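# Swap the flask's condenser for its glass stopper

## Task

Remove the glass condenser from the flask and set it down on the bench, leave the condenser's clamp open, then seal the flask with the glass stopper so that the flask finishes standing upright. The stand is not fixed and the glassware breaks easily: any breakage, or a joint forced together or apart, means failure.

## Robot and tools

Robot: two UR7e arms, left_arm and right_arm, each with a Robotiq 140 parallel gripper whose fingers do not fold. Bases in the scene frame: left_arm at (+0.038, +0.476, +0.013) m, right_arm at (+0.016, -0.494, +0.013) m, both turned only slightly about z. A camera stand is bolted behind the arms. Cameras: cam_head_left, cam_head_right, cam_left_wrist, cam_right_wrist, each 896x504.

Scene frame: origin at table-top height, halfway between the nominal bases; +x points out over the table, +y toward left_arm, +z up. Image left and right do not match arm names. Printed hand positions and orientations can be off by a few centimetres. Each gripper's end_effector_position is the point between the pads when closed; fingers point along the gripper's +z and open along its y. Fingertips extend about 33 mm past that point at gaps up to 40 mm, about 9 mm when fully open.

The 18-number row (used by execute_actions and move): numbers 1-9 are left_arm dx, dy, dz, rx, ry, rz, then left_gripper position, force_limit, speed; numbers 10-18 are the same for right_arm and right_gripper. Always send all 18, in [-1, 1]. The six pose numbers are offsets, not poses: they are measured along scene-frame axes from that arm's Hand target as it was when the action or move began, and each arm rotates about its own Hand target position. Scale: 1.0 = 0.6 m for dx, dy, dz and 180 degrees for rx, ry, rz, which together form one rotation vector. Six zeros re-command the current Hand target. Sending the same offset again moves the arm further. The controller clips commanded orientation to within 32 degrees of the measured one each step.

Gripper numbers are absolute settings. position: +1 fully open (140 mm), about -0.8 pads touching, -1 close until blocked. force_limit: grip force after a slow close, roughly 14 N at -1, 40 N at 0, 58 N at +1; faster closes grip much harder (up to about 116 N at speed +1). speed: about 30 mm/s at -1, 140 at 0, 250 at +1. Both default to +1. To leave a gripper unchanged, repeat its last three numbers; a 0 is a real command. For delicate glass, close slowly at a low force_limit. To grip harder, raise force_limit and nudge position from -1 to -0.98; to grip softer, open and close again slowly.

execute_actions(actions, cameras): actions is a list of actions; each action is a list of up to 15 rows, one row per 1/30 s step, each row counted from the action's start pose; a short table repeats its last row. An empty actions list returns state plus all camera images.

move(target, speed, blend, stop_force, zero, blocking, cameras): target is one 18-number row or a list of up to 15 rows, all offsets from the same starting Hand targets. speed is path top speed in m/s (0.002 to 3.6, default 0.25; turning up to twice that in rad/s), one value or one per target. blend (m) rounds corners in a list; 0 stops at each. stop_force (3 to 120 N, both arms) ends an arm's path when its wrist sensor feels that much push along its motion; don't rely on it while the gripper rotates, and leave it out when moving away from something it presses. zero (default true) re-zeroes before the move. blocking=false returns after about 0.5 s while the move continues (not allowed with stop_force). Paths don't avoid obstacles or each other; avoid routing a gripper near its own base. A result adds a move: line such as done, off_target, moving, held or fault, plus limits=paced or limits=held.

wait(seconds 0 to 10), stop() brakes a running move, zoom_image(camera, region [x0,y0,x1,y1] pixels, at most 504x504) enlarges the latest image, zero_wrist_force(arm), read_manual(section="licences") gives licence text only, finished_scene() ends the scene irreversibly.

Result lines: end_effector_position (m), end_effector_quat_wxyz, velocities; Hand target (last commanded pose after clipping; next offsets start here, and the gripper may rest short of it, so send the gap as an offset); object_status 0 moving, 1 stopped while opening, 2 stopped while closing (likely holding), 3 at requested position or pads met; position_measured in counts (3 open, 75 about 100 mm, 139 about 60 mm, 200 about 20 mm, 230 pads met). Wrist force and torque are in the gripper's own axes, zeroed at scene start; Wrist depth is a 7x7 grid of distances in mm from the wrist camera, "-" meaning no value, and clear glass may be seen through. Joint torques include arm weight; motor temperatures and MOTOR HOT warn of overheating (brakes lock at 85 °C).

Avoid: a net force around 150 N or joint torque at its limit (wrist joints 24.6 N m) causes a 10 s arm stop; stiff arms fault if targeted even slightly past firm contact. Never let the arms or grippers hit or press each other. Move slowly near glass, the loose stand and the flask; do not drop or let parts fall, slam, or leave anything off the table. Don't twist stiff joints or hold heavy parts far off-centre. Make sure the final state holds without the robot before finishing.

Each tool is called after "Call:" in YAML: its name, and indented under it one key for each argument.

## Session

Call:
execute_actions:
  actions: []

Scene clock: 0.00 s.
left_arm: end_effector_position=(+0.3154, -0.2682, +0.3106) position_measured=3 object_status=3 end_effector_quat_wxyz=(+0.207, +0.805, -0.275, +0.483) | right_arm: end_effector_position=(+0.8561, -0.7974, +0.1958) position_measured=3 object_status=3 end_effector_quat_wxyz=(+0.241, +0.829, -0.161, +0.479)
Joint positions: left_arm=[-1.712 -1.223 1.76 -2.968 -0.756 2.507] | right_arm=[-0.446 -0.857 1.575 -3.409 -1.783 2.968]
Joint velocities: within noise
Joint torques (N m): no reading
Motor temperatures (°C): left_arm=[36 38 42 47 47 35] | right_arm=[42 35 36 41 39 40]
Wrist force (N): no reading
Wrist torque (N m): no reading
Wrist force, peak (N): no reading
Wrist depth (mm): cam_left_wrist=[1638 910 459 - 476 1558 1494 / 1435 - 769 - 816 1649 1567 / - - - 641 - 707 1801 / - 117 561 - 578 142 - / - 109 - - 492 - 89 / - 404 435 - - - - / - 380 - 394 - 414 -] | cam_right_wrist=[- - 1281 930 1044 1634 1517 / 1334 - 1526 1040 2124 1833 1456 / 1334 398 433 469 1931 - - / 320 116 377 408 466 138 1138 / - 109 335 357 402 396 104 / - 278 299 321 343 383 94 / - 258 271 290 312 336 -]
Hand target: left_arm +0.3154, -0.2682, +0.3106; +0.207, +0.805, -0.275, +0.483 | right_arm +0.8561, -0.7974, +0.1958; +0.241, +0.829, -0.161, +0.479
Tool commands: left_gripper/position=+1.0 left_gripper/force_limit=+1.0 left_gripper/speed=+1.0 right_gripper/position=+1.0 right_gripper/force_limit=+1.0 right_gripper/speed=+1.0

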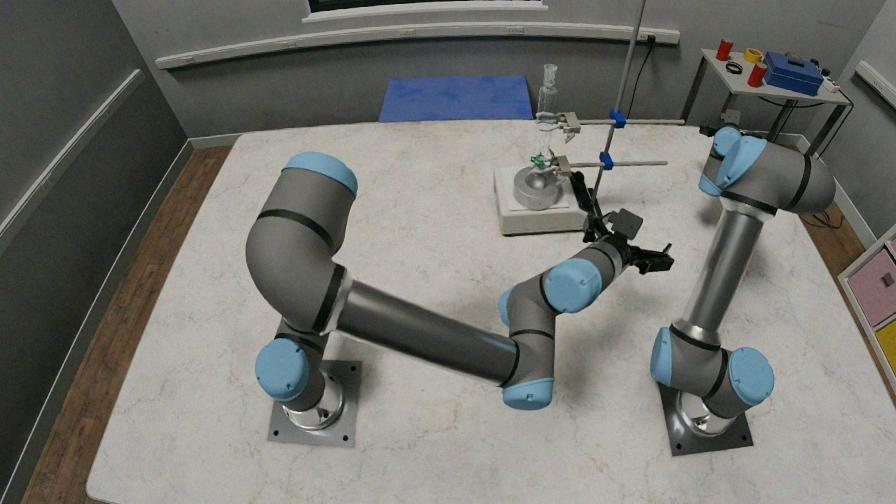

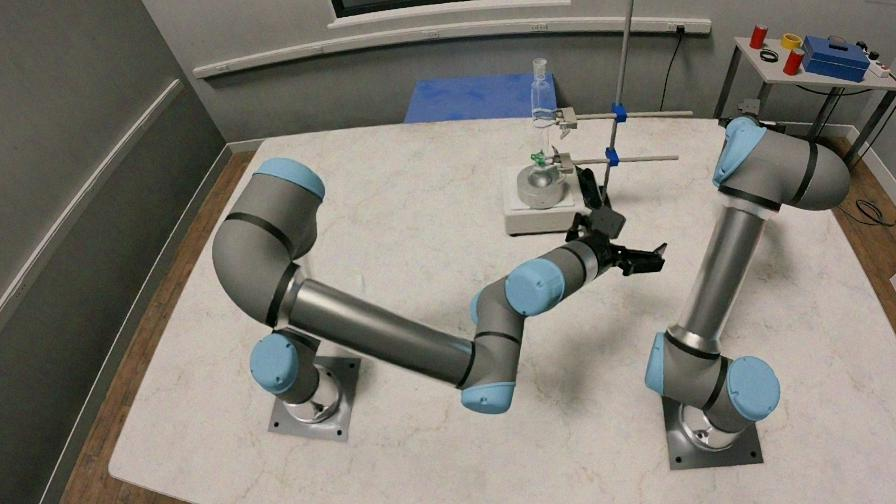

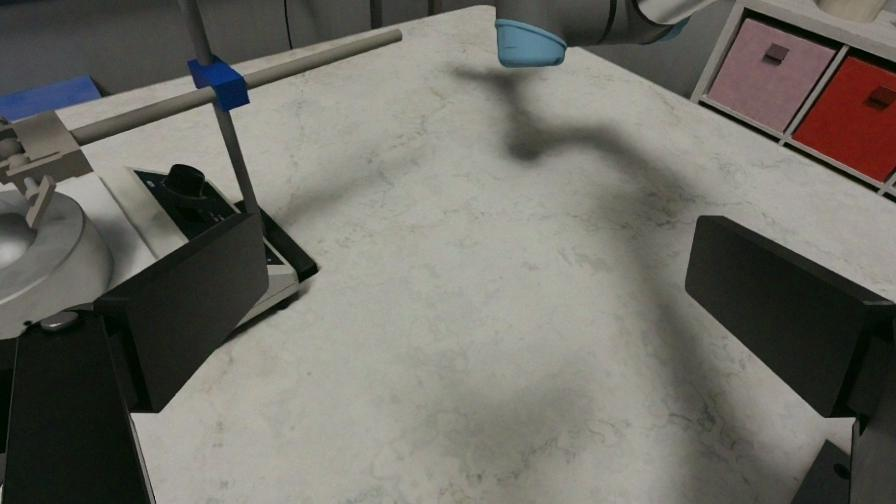

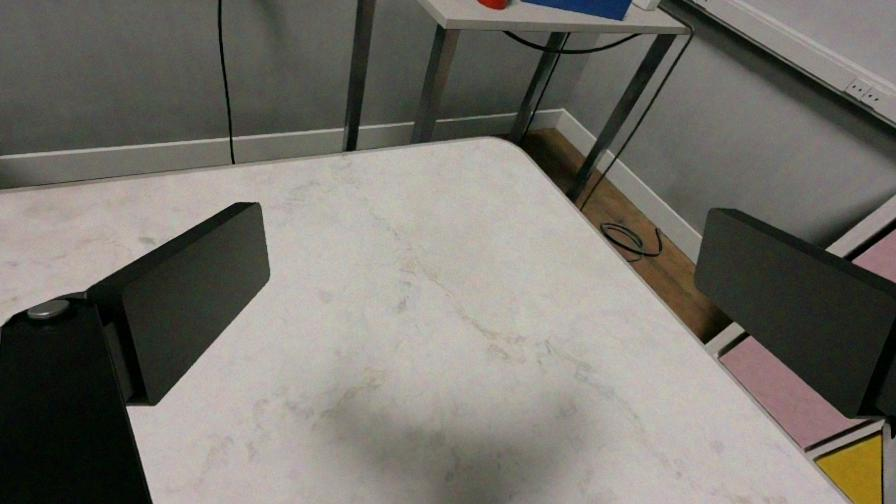

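Call:
zoom_image:
  camera: "cam_head_left"
  region: [480, 40, 700, 250]

Call:
zoom_image:
  camera: "cam_head_right"
  region: [480, 30, 700, 250]

Call:
zoom_image:
  camera: "cam_left_wrist"
  region: [0, 0, 420, 350]

Scaled by 2.291 from the camera's 896x504 image, which has a finer 1280x720 frame.

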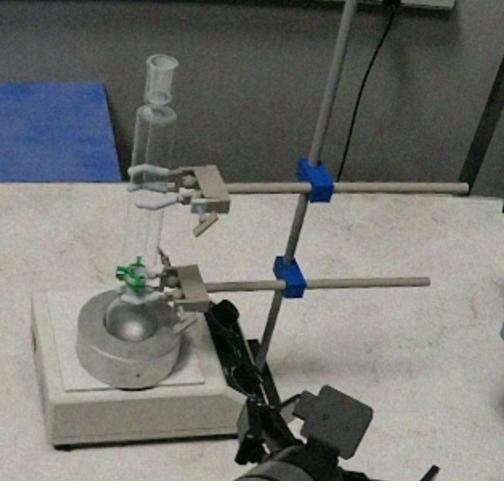

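Scaled by 2.291 from the camera's 896x504 image, which has a finer 1280x720 frame.

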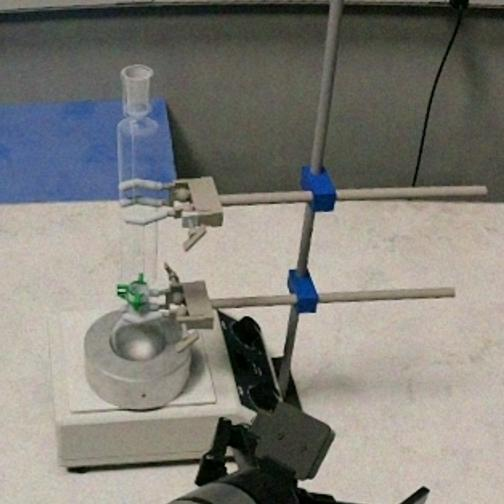

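Scaled by 1.200 from the camera's 896x504 image, which has a finer 1280x720 frame.

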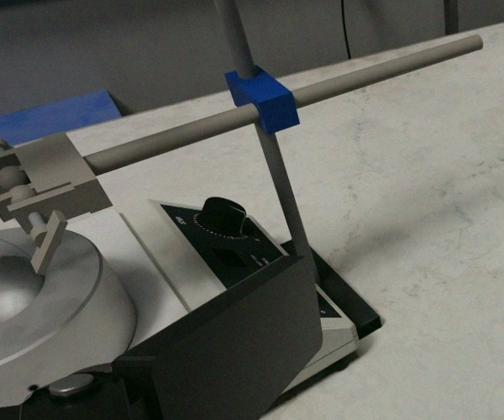

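Call:
zoom_image:
  camera: "cam_head_left"
  region: [230, 120, 500, 360]

Call:
zoom_image:
  camera: "cam_head_right"
  region: [230, 120, 500, 360]

Call:
zoom_image:
  camera: "cam_head_left"
  region: [560, 100, 896, 420]

Scaled by 1.867 from the camera's 896x504 image, which has a finer 1280x720 frame.

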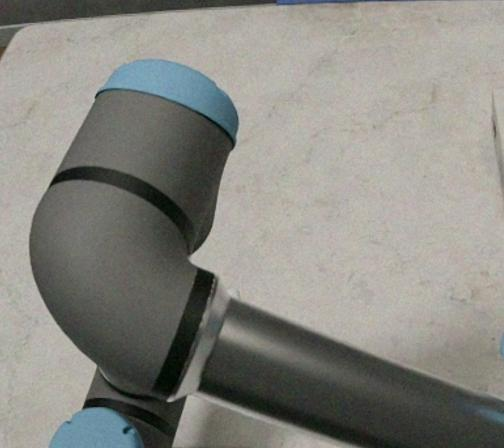

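Scaled by 1.867 from the camera's 896x504 image, which has a finer 1280x720 frame.

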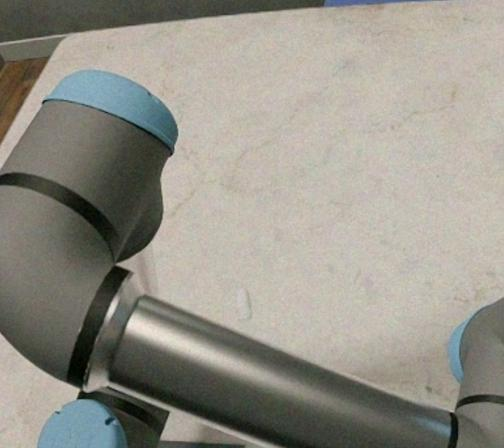

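Scaled by 1.500 from the camera's 896x504 image, which has a finer 1280x720 frame.

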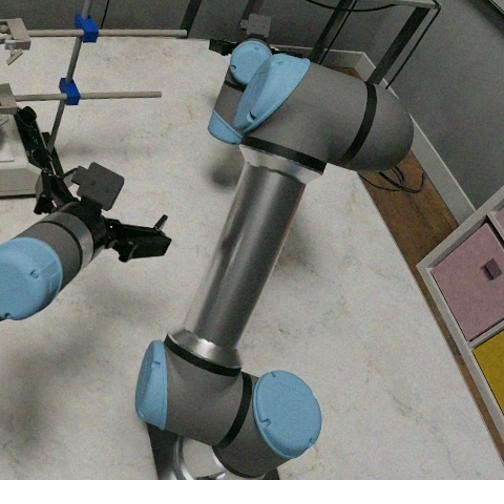

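Call:
move:
  target: [0.0, 0.35, 0.3, 0, 0, 0, 1, 1, 1, 0, 0, 0, 0, 0, 0, 1, 1, 1]
  speed: 0.2
  cameras: ["all"]

Scene clock: 5.50 s.
left_arm: end_effector_position=(+0.3154, -0.0583, +0.4905) position_measured=3 object_status=3 end_effector_quat_wxyz=(+0.207, +0.805, -0.275, +0.483) | right_arm: end_effector_position=(+0.8561, -0.7974, +0.1958) position_measured=3 object_status=3 end_effector_quat_wxyz=(+0.241, +0.829, -0.161, +0.479)
Joint positions: left_arm=[-1.783 -1.884 1.94 -2.433 -0.703 2.436] | right_arm=[-0.446 -0.857 1.575 -3.409 -1.783 2.968]
Joint torques (N m): left_arm=[-13.01 -27.56 -34.81 -1.5 3.87 -1.37] | right_arm=[1.07 -53.83 -20.12 -3.38 -0.12 0.18]
Wrist force (N): left_arm=[0.2 0.4 0.5] | right_arm=[-0.1 0.0 0.1]
Wrist torque (N m): left_arm=[0.02 -0.05 0.01] | right_arm=[0.00 0.03 0.00]
Wrist force, peak (N): left_arm=[-0.7 0.9 1.2] | right_arm=[-0.2 0.1 -0.2]
Wrist depth (mm): cam_left_wrist=[- 1607 - 568 686 - 327 / - 1403 465 - 694 701 341 / 1443 1419 940 - - 900 354 / - 117 530 - - 134 340 / - 109 - 699 728 132 89 / - 101 - 651 633 - - / - - - - 580 603 -] | cam_right_wrist=[- - 1348 907 1080 1526 1473 / - - 1416 1795 2055 1634 1593 / 366 398 435 475 1976 1902 1185 / 328 117 379 415 458 138 1098 / - 109 336 360 397 394 104 / - 276 300 323 350 375 94 / - 258 271 291 - 341 -]
Hand target: left_arm +0.3154, -0.0582, +0.4906; +0.207, +0.805, -0.275, +0.483 | right_arm +0.8561, -0.7974, +0.1958; +0.241, +0.829, -0.161, +0.479
Off the commanded pose: left_arm 0.000 m, 0 deg | right_arm 0.000 m, 0 deg.
move: done

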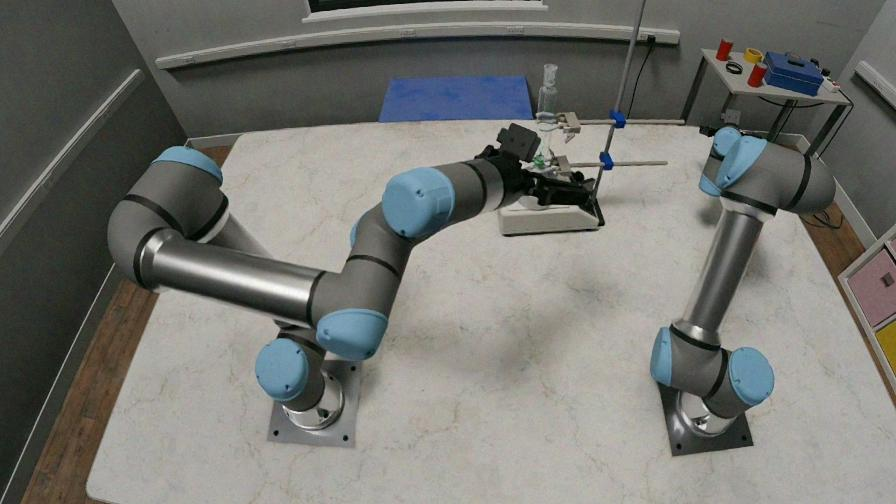

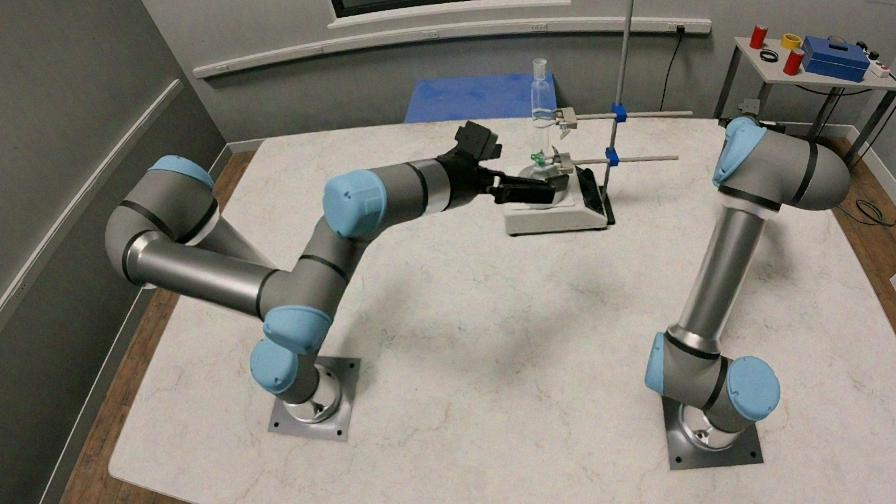

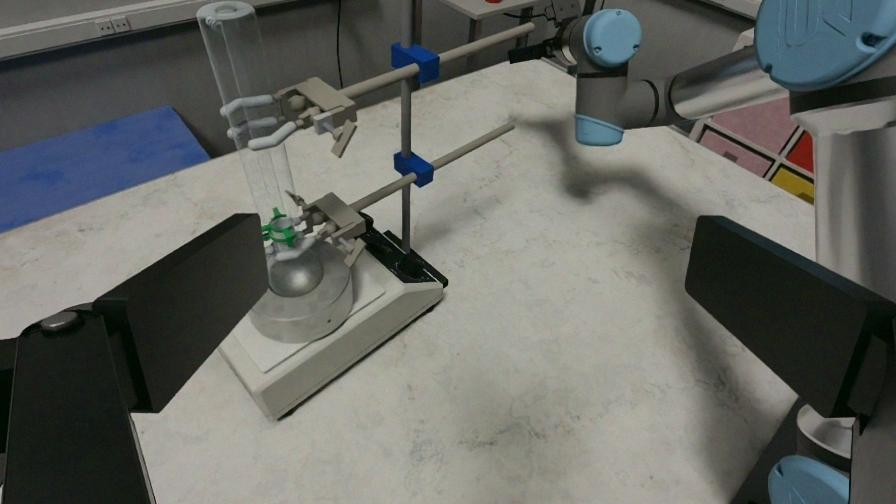

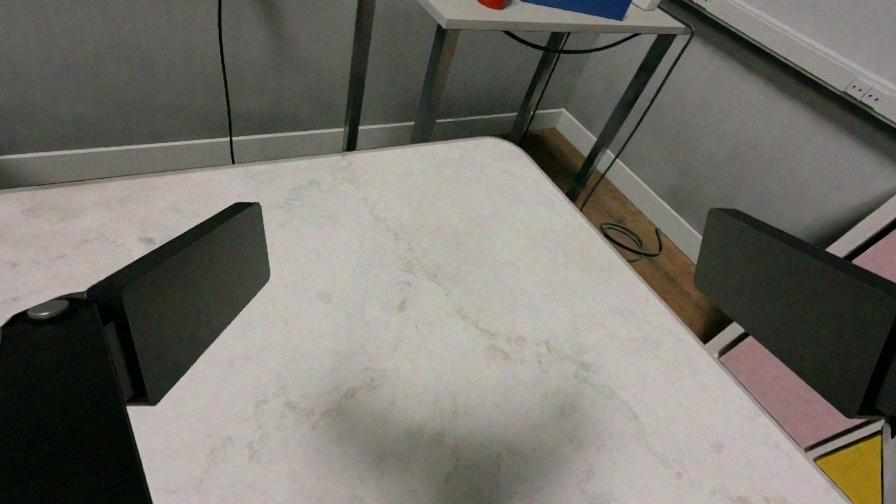

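Good view. Zoom in.

Call:
zoom_image:
  camera: "cam_left_wrist"
  region: [190, 0, 440, 180]

Call:
zoom_image:
  camera: "cam_left_wrist"
  region: [210, 160, 460, 350]

Call:
zoom_image:
  camera: "cam_head_left"
  region: [230, 200, 480, 400]

Scaled by 2.016 from the camera's 896x504 image, which has a finer 1280x720 frame.

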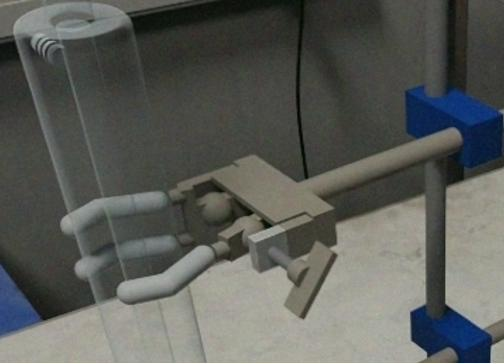

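Scaled by 2.016 from the camera's 896x504 image, which has a finer 1280x720 frame.

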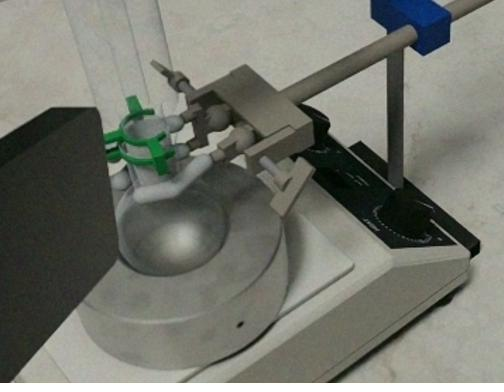

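Scaled by 2.016 from the camera's 896x504 image, which has a finer 1280x720 frame.

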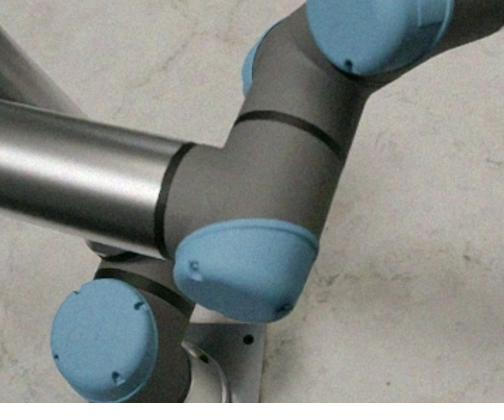

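Call:
move:
  target: [-0.03, 0.13, -0.08, 0, 0, 0.155, 1, 1, 1, 0, 0, 0, 0, 0, 0, 1, 1, 1]
  speed: 0.25
  cameras: ["all"]

Scene clock: 10.50 s.
left_arm: end_effector_position=(+0.2974, +0.0198, +0.4426) position_measured=3 object_status=3 end_effector_quat_wxyz=(+0.084, +0.848, -0.073, +0.519) | right_arm: end_effector_position=(+0.8561, -0.7974, +0.1958) position_measured=3 object_status=3 end_effector_quat_wxyz=(+0.241, +0.829, -0.161, +0.479)
Joint positions: left_arm=[-1.975 -1.864 1.801 -1.254 -0.481 1.212] | right_arm=[-0.446 -0.857 1.575 -3.409 -1.783 2.968]
Joint torques (N m): left_arm=[-11.78 0.12 -33.32 -0.5 -0.23 -1.25] | right_arm=[0.31 -52.26 -18.1 -3.4 -0.1 0.18]
Wrist force (N): left_arm=[-0.2 0.5 0.2] | right_arm=[-0.2 0.1 0.0]
Wrist torque (N m): left_arm=[0.02 0.10 -0.04] | right_arm=[0.03 0.05 0.00]
Wrist force, peak (N): left_arm=[-0.9 0.6 0.3] | right_arm=[-0.3 -0.2 -0.1]
Wrist depth (mm): cam_left_wrist=[- 2351 - - - 1548 1502 / - 1751 1924 1081 1036 2288 599 / - - - 861 830 904 600 / 666 117 - 547 603 135 786 / - 109 640 - 674 - 89 / - 530 592 520 - - - / - - - - - - -] | cam_right_wrist=[- - - 995 1084 1613 1416 / - 1416 1722 1795 2317 - 1465 / 1268 399 439 486 2055 - 1385 / 330 116 378 421 461 138 1071 / - 109 334 365 396 129 104 / - 277 297 323 342 376 94 / - 258 271 290 312 343 -]
Hand target: left_arm +0.2974, +0.0198, +0.4426; +0.084, +0.848, -0.073, +0.519 | right_arm +0.8561, -0.7974, +0.1958; +0.241, +0.829, -0.161, +0.479
Off the commanded pose: left_arm 0.000 m, 0 deg | right_arm 0.000 m, 0 deg.
move: done

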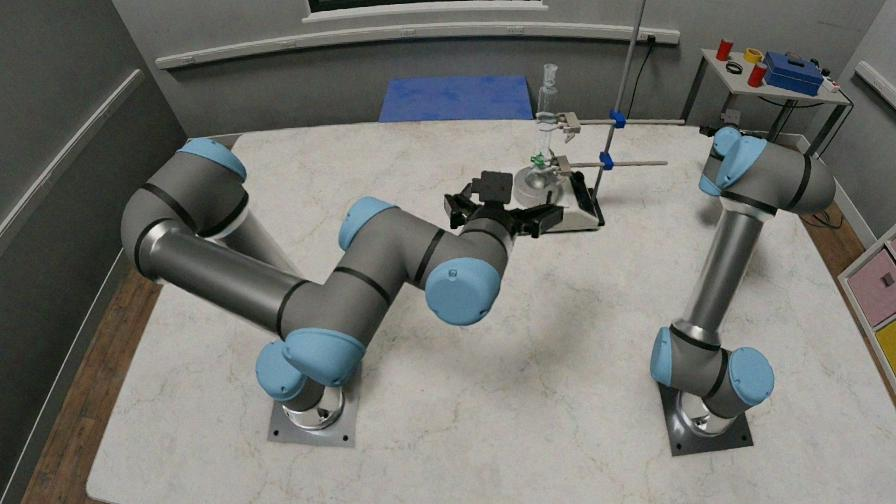

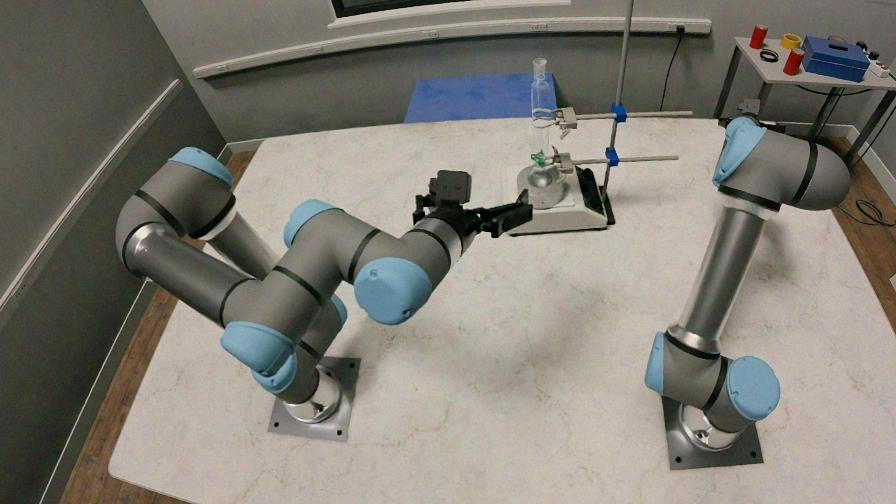

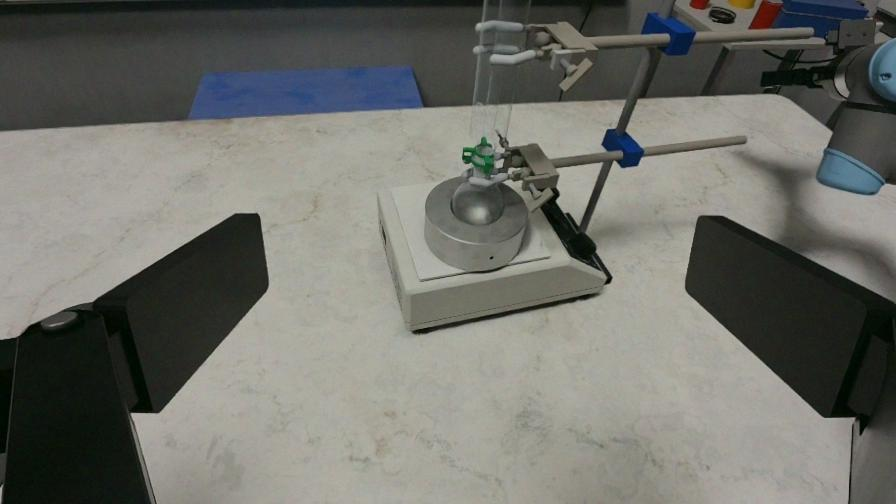

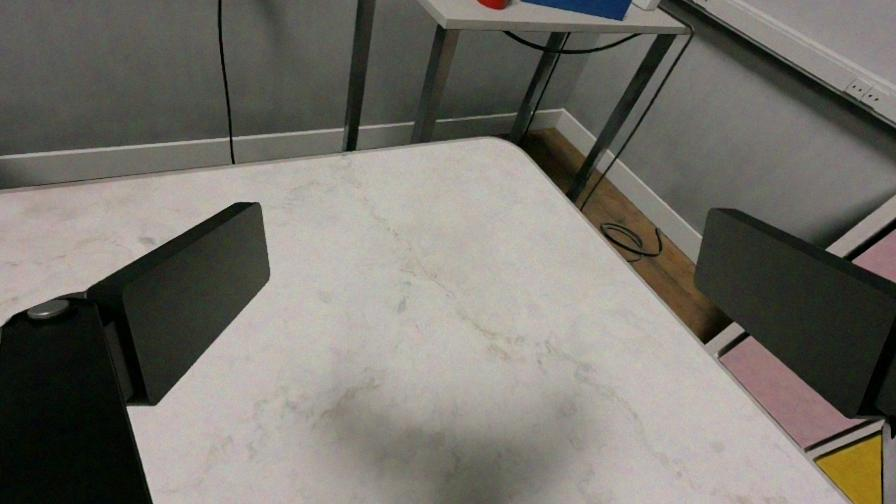

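Call:
zoom_image:
  camera: "cam_head_right"
  region: [200, 200, 440, 360]

Call:
zoom_image:
  camera: "cam_left_wrist"
  region: [420, 0, 640, 200]

Scaled by 2.100 from the camera's 896x504 image, which has a finer 1280x720 frame.

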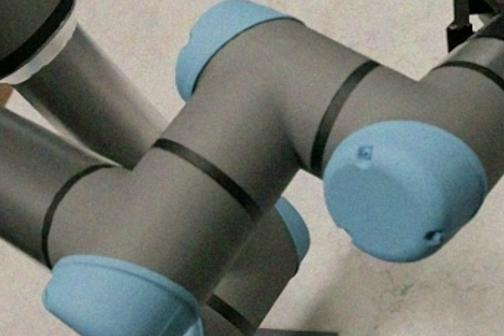

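Scaled by 2.291 from the camera's 896x504 image, which has a finer 1280x720 frame.

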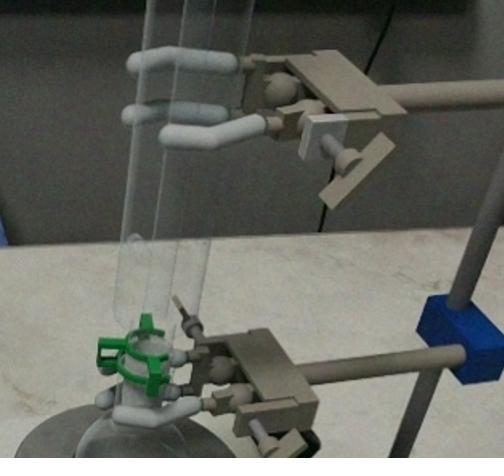

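Call:
move:
  target: [0.171, 0.384, 0.0, 0.054, 0.2156, 0, 1, 1, 1, 0, 0, 0, 0, 0, 0, 1, 1, 1]
  speed: 0.25
  cameras: ["all"]

Scene clock: 14.57 s.
left_arm: end_effector_position=(+0.4000, +0.2501, +0.4426) position_measured=3 object_status=3 end_effector_quat_wxyz=(+0.033, +0.976, -0.084, +0.200) | right_arm: end_effector_position=(+0.8561, -0.7974, +0.1958) position_measured=3 object_status=3 end_effector_quat_wxyz=(+0.241, +0.829, -0.161, +0.479)
Joint positions: left_arm=[-1.151 -2.01 1.641 -1.473 -1.261 2.233] | right_arm=[-0.446 -0.857 1.575 -3.409 -1.783 2.968]
Joint torques (N m): left_arm=[13.7 9.27 -33.31 -1.44 -1.54 1.36] | right_arm=[0.44 -52.32 -18.59 -3.43 -0.31 0.27]
Wrist force (N): left_arm=[-0.3 -0.2 -0.9] | right_arm=[-0.1 0.1 -0.1]
Wrist torque (N m): left_arm=[-0.16 -0.02 -0.09] | right_arm=[0.04 0.02 0.00]
Wrist force, peak (N): left_arm=[-1.3 1.5 -0.1] | right_arm=[-0.2 0.0 0.3]
Wrist depth (mm): cam_left_wrist=[- - 592 596 - 459 - / - - - 588 - 610 - / - - - 572 - - 597 / - 117 - 580 591 135 589 / - 109 - - - - 89 / - 101 551 - 578 - - / - - 567 585 - - -] | cam_right_wrist=[- - 1432 980 1094 1699 1363 / 1237 1526 1583 2089 2089 2055 1327 / 364 393 434 471 2039 - - / 331 116 380 416 468 138 1118 / - 109 335 369 392 398 104 / - 278 300 318 349 382 94 / - 258 272 285 311 334 -]
Hand target: left_arm +0.4000, +0.2502, +0.4426; +0.033, +0.976, -0.084, +0.200 | right_arm +0.8561, -0.7974, +0.1958; +0.241, +0.829, -0.161, +0.479
Off the commanded pose: left_arm 0.000 m, 0 deg | right_arm 0.000 m, 0 deg.
move: done

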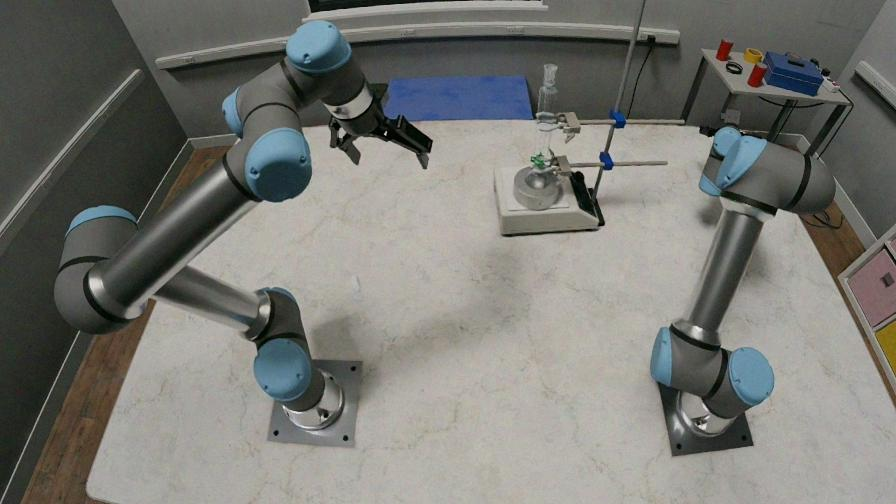

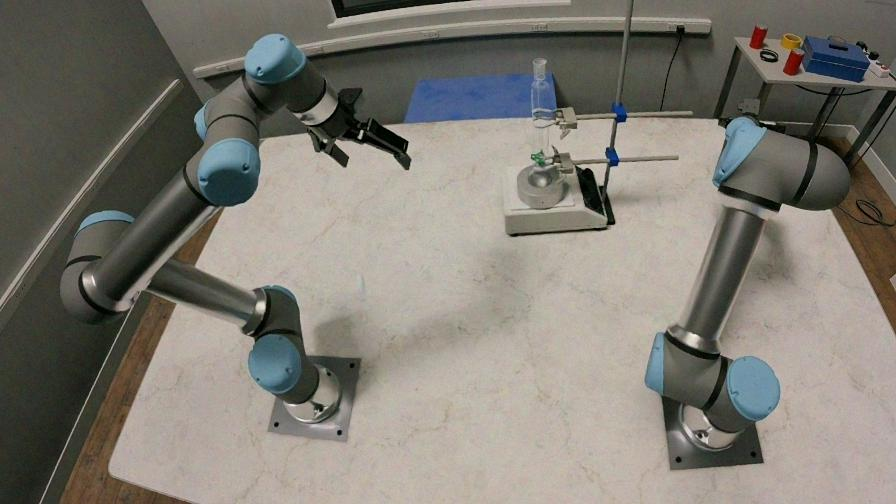

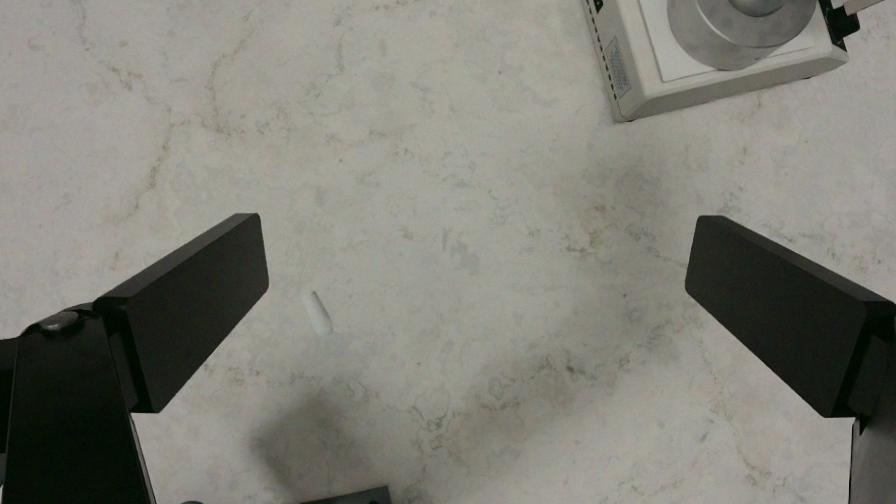

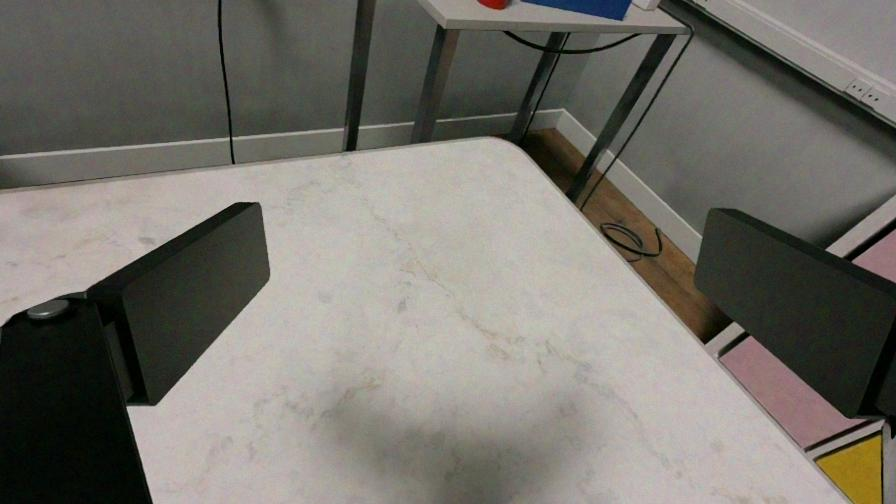

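Call:
zoom_image:
  camera: "cam_left_wrist"
  region: [280, 270, 360, 350]

Call:
zoom_image:
  camera: "cam_left_wrist"
  region: [560, 0, 896, 190]

Call:
zoom_image:
  camera: "cam_head_left"
  region: [490, 50, 690, 250]

Scaled by 6.300 from the camera's 896x504 image, which has a finer 1280x720 frame.

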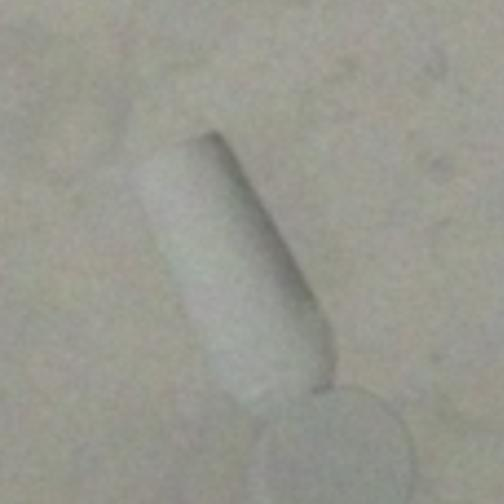

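Scaled by 1.500 from the camera's 896x504 image, which has a finer 1280x720 frame.

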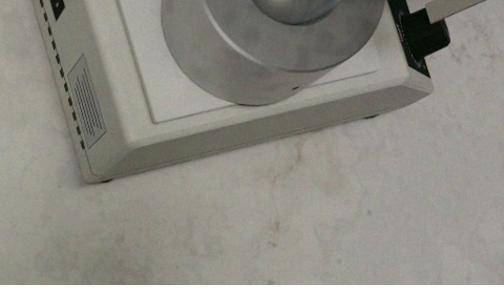

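Scaled by 2.520 from the camera's 896x504 image, which has a finer 1280x720 frame.

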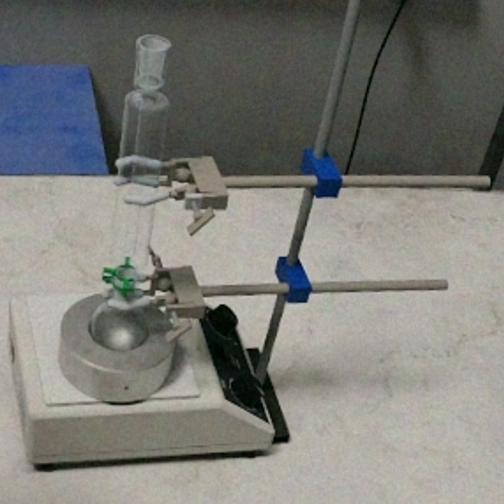

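Call:
move:
  target: [-0.1167, -0.55, 0.012, -0.0904, -0.3595, 0, 1, 1, 1, 0, 0, 0, 0, 0, 0, 1, 1, 1]
  speed: 0.3
  cameras: ["cam_left_wrist", "cam_head_left"]

Scene clock: 20.00 s.
left_arm: end_effector_position=(+0.3307, -0.0800, +0.4498) position_measured=3 object_status=3 end_effector_quat_wxyz=(+0.128, +0.710, -0.077, +0.689) | right_arm: end_effector_position=(+0.8561, -0.7974, +0.1958) position_measured=3 object_status=3 end_effector_quat_wxyz=(+0.241, +0.829, -0.161, +0.479)
Joint positions: left_arm=[-1.899 -1.62 1.875 -1.36 -0.021 1.029] | right_arm=[-0.446 -0.857 1.575 -3.409 -1.783 2.968]
Joint torques (N m): left_arm=[13.74 -11.14 -33.19 -0.71 3.24 -1.38] | right_arm=[0.61 -51.93 -20.21 -3.42 -0.26 0.35]
Wrist force (N): left_arm=[-0.2 0.7 0.6] | right_arm=[-0.1 0.3 0.1]
Wrist torque (N m): left_arm=[0.16 0.20 -0.01] | right_arm=[0.07 0.03 0.00]
Wrist force, peak (N): left_arm=[-1.3 1.2 0.1] | right_arm=[-0.1 0.3 0.1]
Wrist depth (mm): cam_left_wrist=[- - 1494 - - 2247 - / - - - - 2015 - - / 1671 1814 1938 2267 1953 2395 - / - 117 2116 2189 2048 142 538 / - 117 1008 - - - 89 / - 686 - - - - - / - 563 - - - 677 -] | cam_right_wrist=[- 1148 1281 882 1108 1795 1393 / - 1249 1465 1874 2382 - 1378 / 1314 394 - - 2055 - 1456 / - 116 388 411 479 138 1108 / - 109 334 360 397 395 104 / - 279 299 322 347 375 95 / - 258 274 292 310 335 -]
Hand target: left_arm +0.3300, -0.0798, +0.4498; +0.114, +0.704, -0.061, +0.699 | right_arm +0.8561, -0.7974, +0.1958; +0.241, +0.829, -0.161, +0.479
Off the commanded pose: left_arm 0.001 m, 3 deg | right_arm 0.000 m, 0 deg.
move: off_target (left_arm)
Images, in order (width x height): cam_head_left 896x504, cam_left_wrist 896x504.

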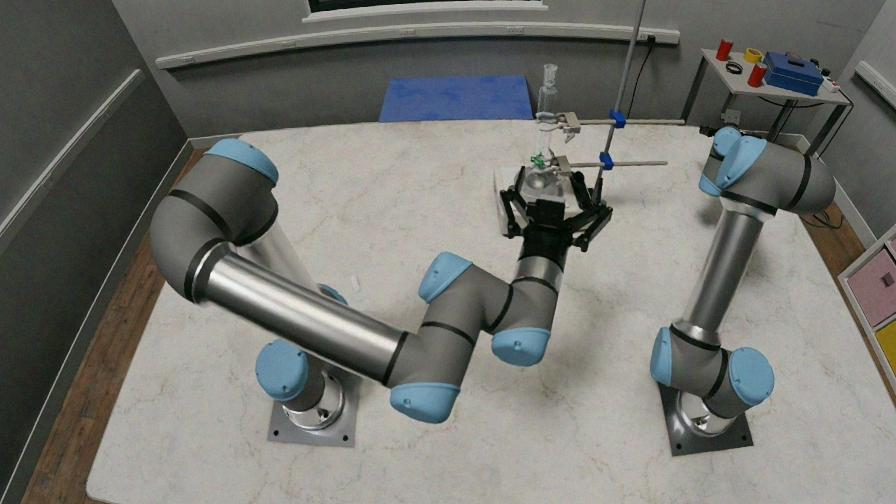

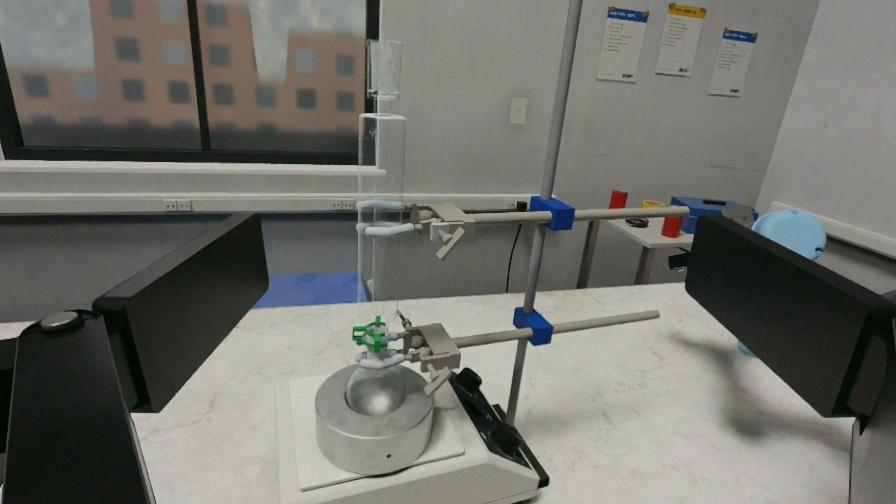

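Call:
zoom_image:
  camera: "cam_left_wrist"
  region: [310, 20, 470, 200]

Call:
zoom_image:
  camera: "cam_left_wrist"
  region: [330, 180, 490, 300]

Call:
zoom_image:
  camera: "cam_left_wrist"
  region: [330, 290, 490, 410]

Scaled by 2.800 from the camera's 896x504 image, which has a finer 1280x720 frame.

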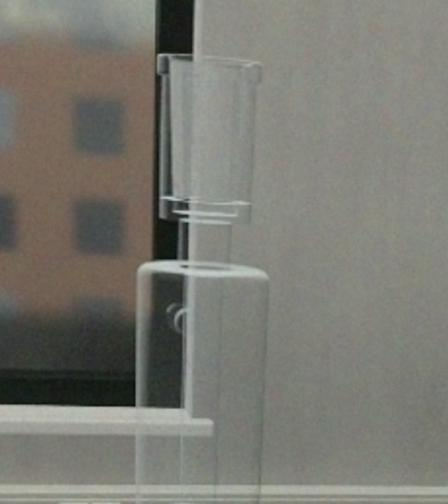

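Scaled by 3.150 from the camera's 896x504 image, which has a finer 1280x720 frame.

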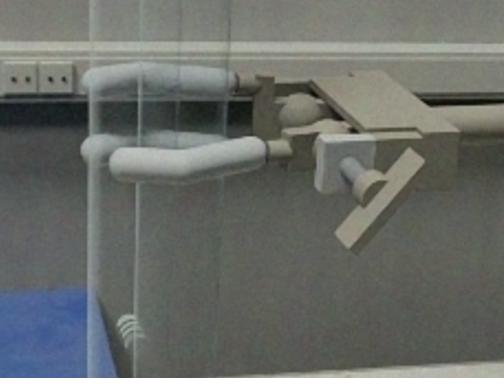

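Scaled by 3.150 from the camera's 896x504 image, which has a finer 1280x720 frame.

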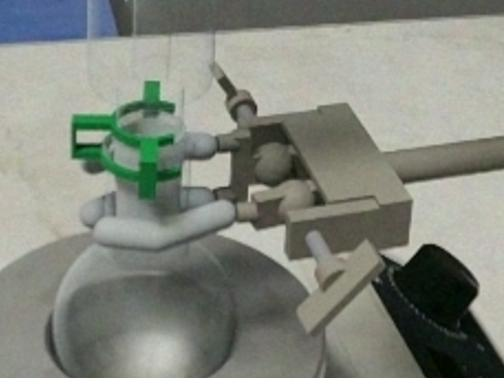

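Call:
move:
  target: [0.45, 0.5, -0.1667, 0.0158, -0.0203, -0.4211, 1, 1, 1, 0, 0, 0, 0, 0, 0, 1, 1, 1]
  speed: 0.25
  cameras: ["cam_left_wrist", "cam_head_left"]

Scene clock: 29.53 s.
left_arm: end_effector_position=(+0.5639, +0.1885, +0.3603) position_measured=3 object_status=3 end_effector_quat_wxyz=(+0.430, +0.564, -0.418, +0.567) | right_arm: end_effector_position=(+0.8561, -0.7974, +0.1958) position_measured=3 object_status=3 end_effector_quat_wxyz=(+0.241, +0.829, -0.161, +0.479)
Joint positions: left_arm=[-0.312 -1.453 1.823 -0.396 2.574 -0.033] | right_arm=[-0.446 -0.857 1.575 -3.409 -1.783 2.968]
Joint torques (N m): left_arm=[-13.18 -44.53 -8.99 -3.84 -2.96 -1.37] | right_arm=[0.64 -52.45 -19.64 -3.58 -0.35 0.3]
Wrist force (N): left_arm=[-0.5 0.3 0.5] | right_arm=[-0.1 0.1 0.1]
Wrist torque (N m): left_arm=[0.08 0.25 -0.07] | right_arm=[0.03 0.03 0.00]
Wrist force, peak (N): left_arm=[-2.5 -7.8 -2.5] | right_arm=[-0.3 0.0 -0.3]
Wrist depth (mm): cam_left_wrist=[1302 2048 - - - 597 561 / - - - - 822 798 584 / - - 2015 2760 947 2134 585 / 1468 134 1109 677 1221 135 591 / - 108 852 - 830 760 89 / - 612 513 441 668 - - / - 554 - - 561 - -] | cam_right_wrist=[- - - 913 1053 1517 1356 / - 1448 - 1807 2216 - 1517 / 1370 418 433 461 2235 - 1408 / 319 116 396 415 461 138 1113 / - 109 353 353 395 129 104 / - 277 292 328 345 373 95 / - 258 270 291 312 336 -]
Hand target: left_arm +0.5639, +0.1885, +0.3603; +0.430, +0.564, -0.418, +0.567 (not the last commanded pose) | right_arm +0.8561, -0.7974, +0.1958; +0.241, +0.829, -0.161, +0.479
Off the commanded pose: left_arm 0.049 m, 16 deg | right_arm 0.000 m, 0 deg.
move: held (left_arm; a check stopped the path); limits=held
pose unreachable (left arm): on one or more control steps of this call, first in action 0 (counted from 0), this arm could not follow its commanded pose, so it was not sent that pose on those steps. It may still have moved: this result reports where it is.
cause: moving toward the commanded pose would bring two parts of the arm too close to each other (its gripper and another part of the arm, with joints 4 (wrist 1) to 6 (wrist 3) between them, 35 mm apart when it was first held).
Images, in order (width x height): cam_head_left 896x504, cam_left_wrist 896x504.

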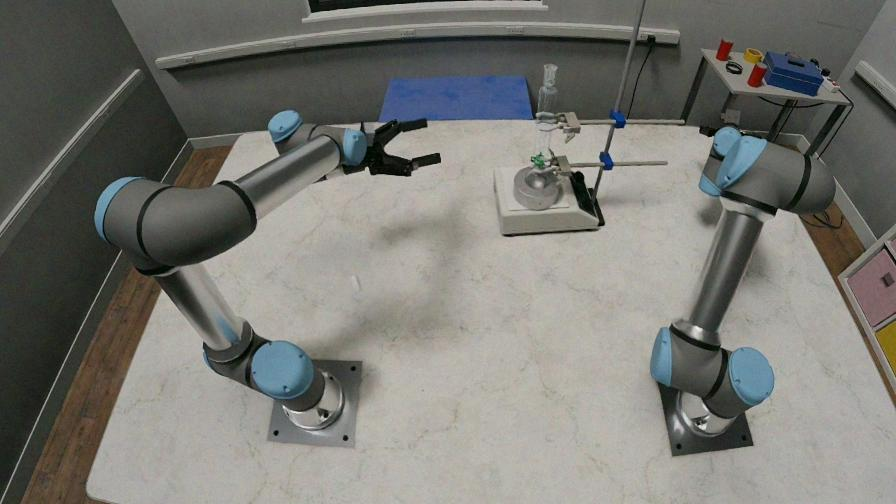

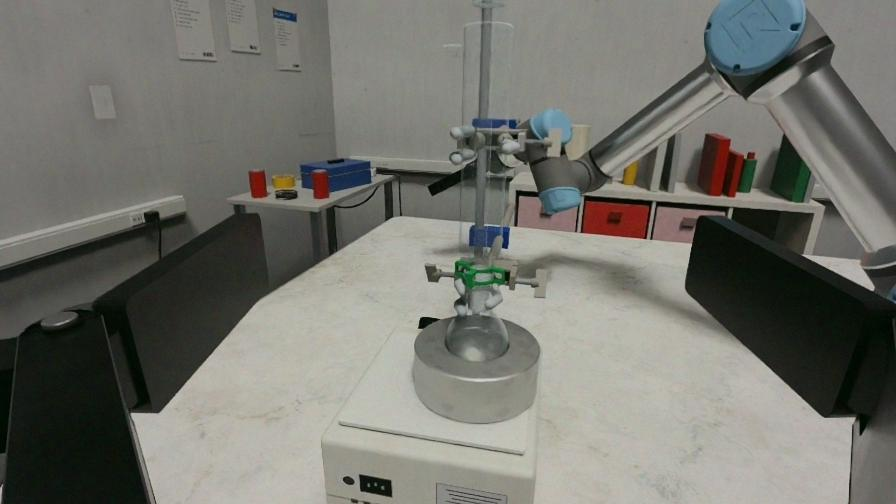

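Call:
zoom_image:
  camera: "cam_left_wrist"
  region: [400, 80, 580, 200]

Call:
zoom_image:
  camera: "cam_left_wrist"
  region: [400, 220, 580, 340]

Scaled by 2.800 from the camera's 896x504 image, which has a finer 1280x720 frame.

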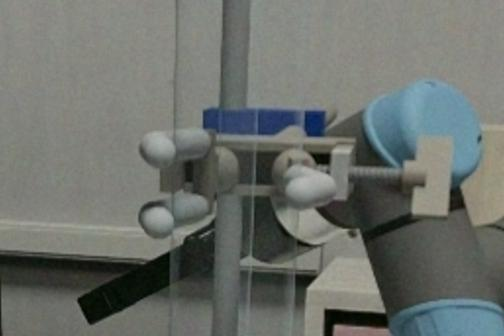

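Scaled by 2.800 from the camera's 896x504 image, which has a finer 1280x720 frame.

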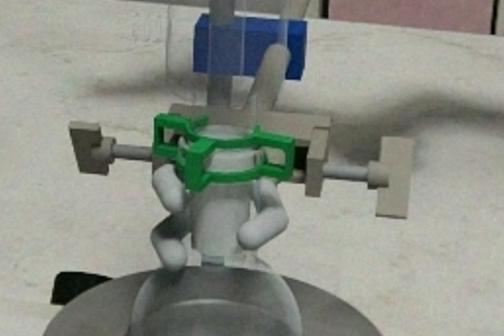

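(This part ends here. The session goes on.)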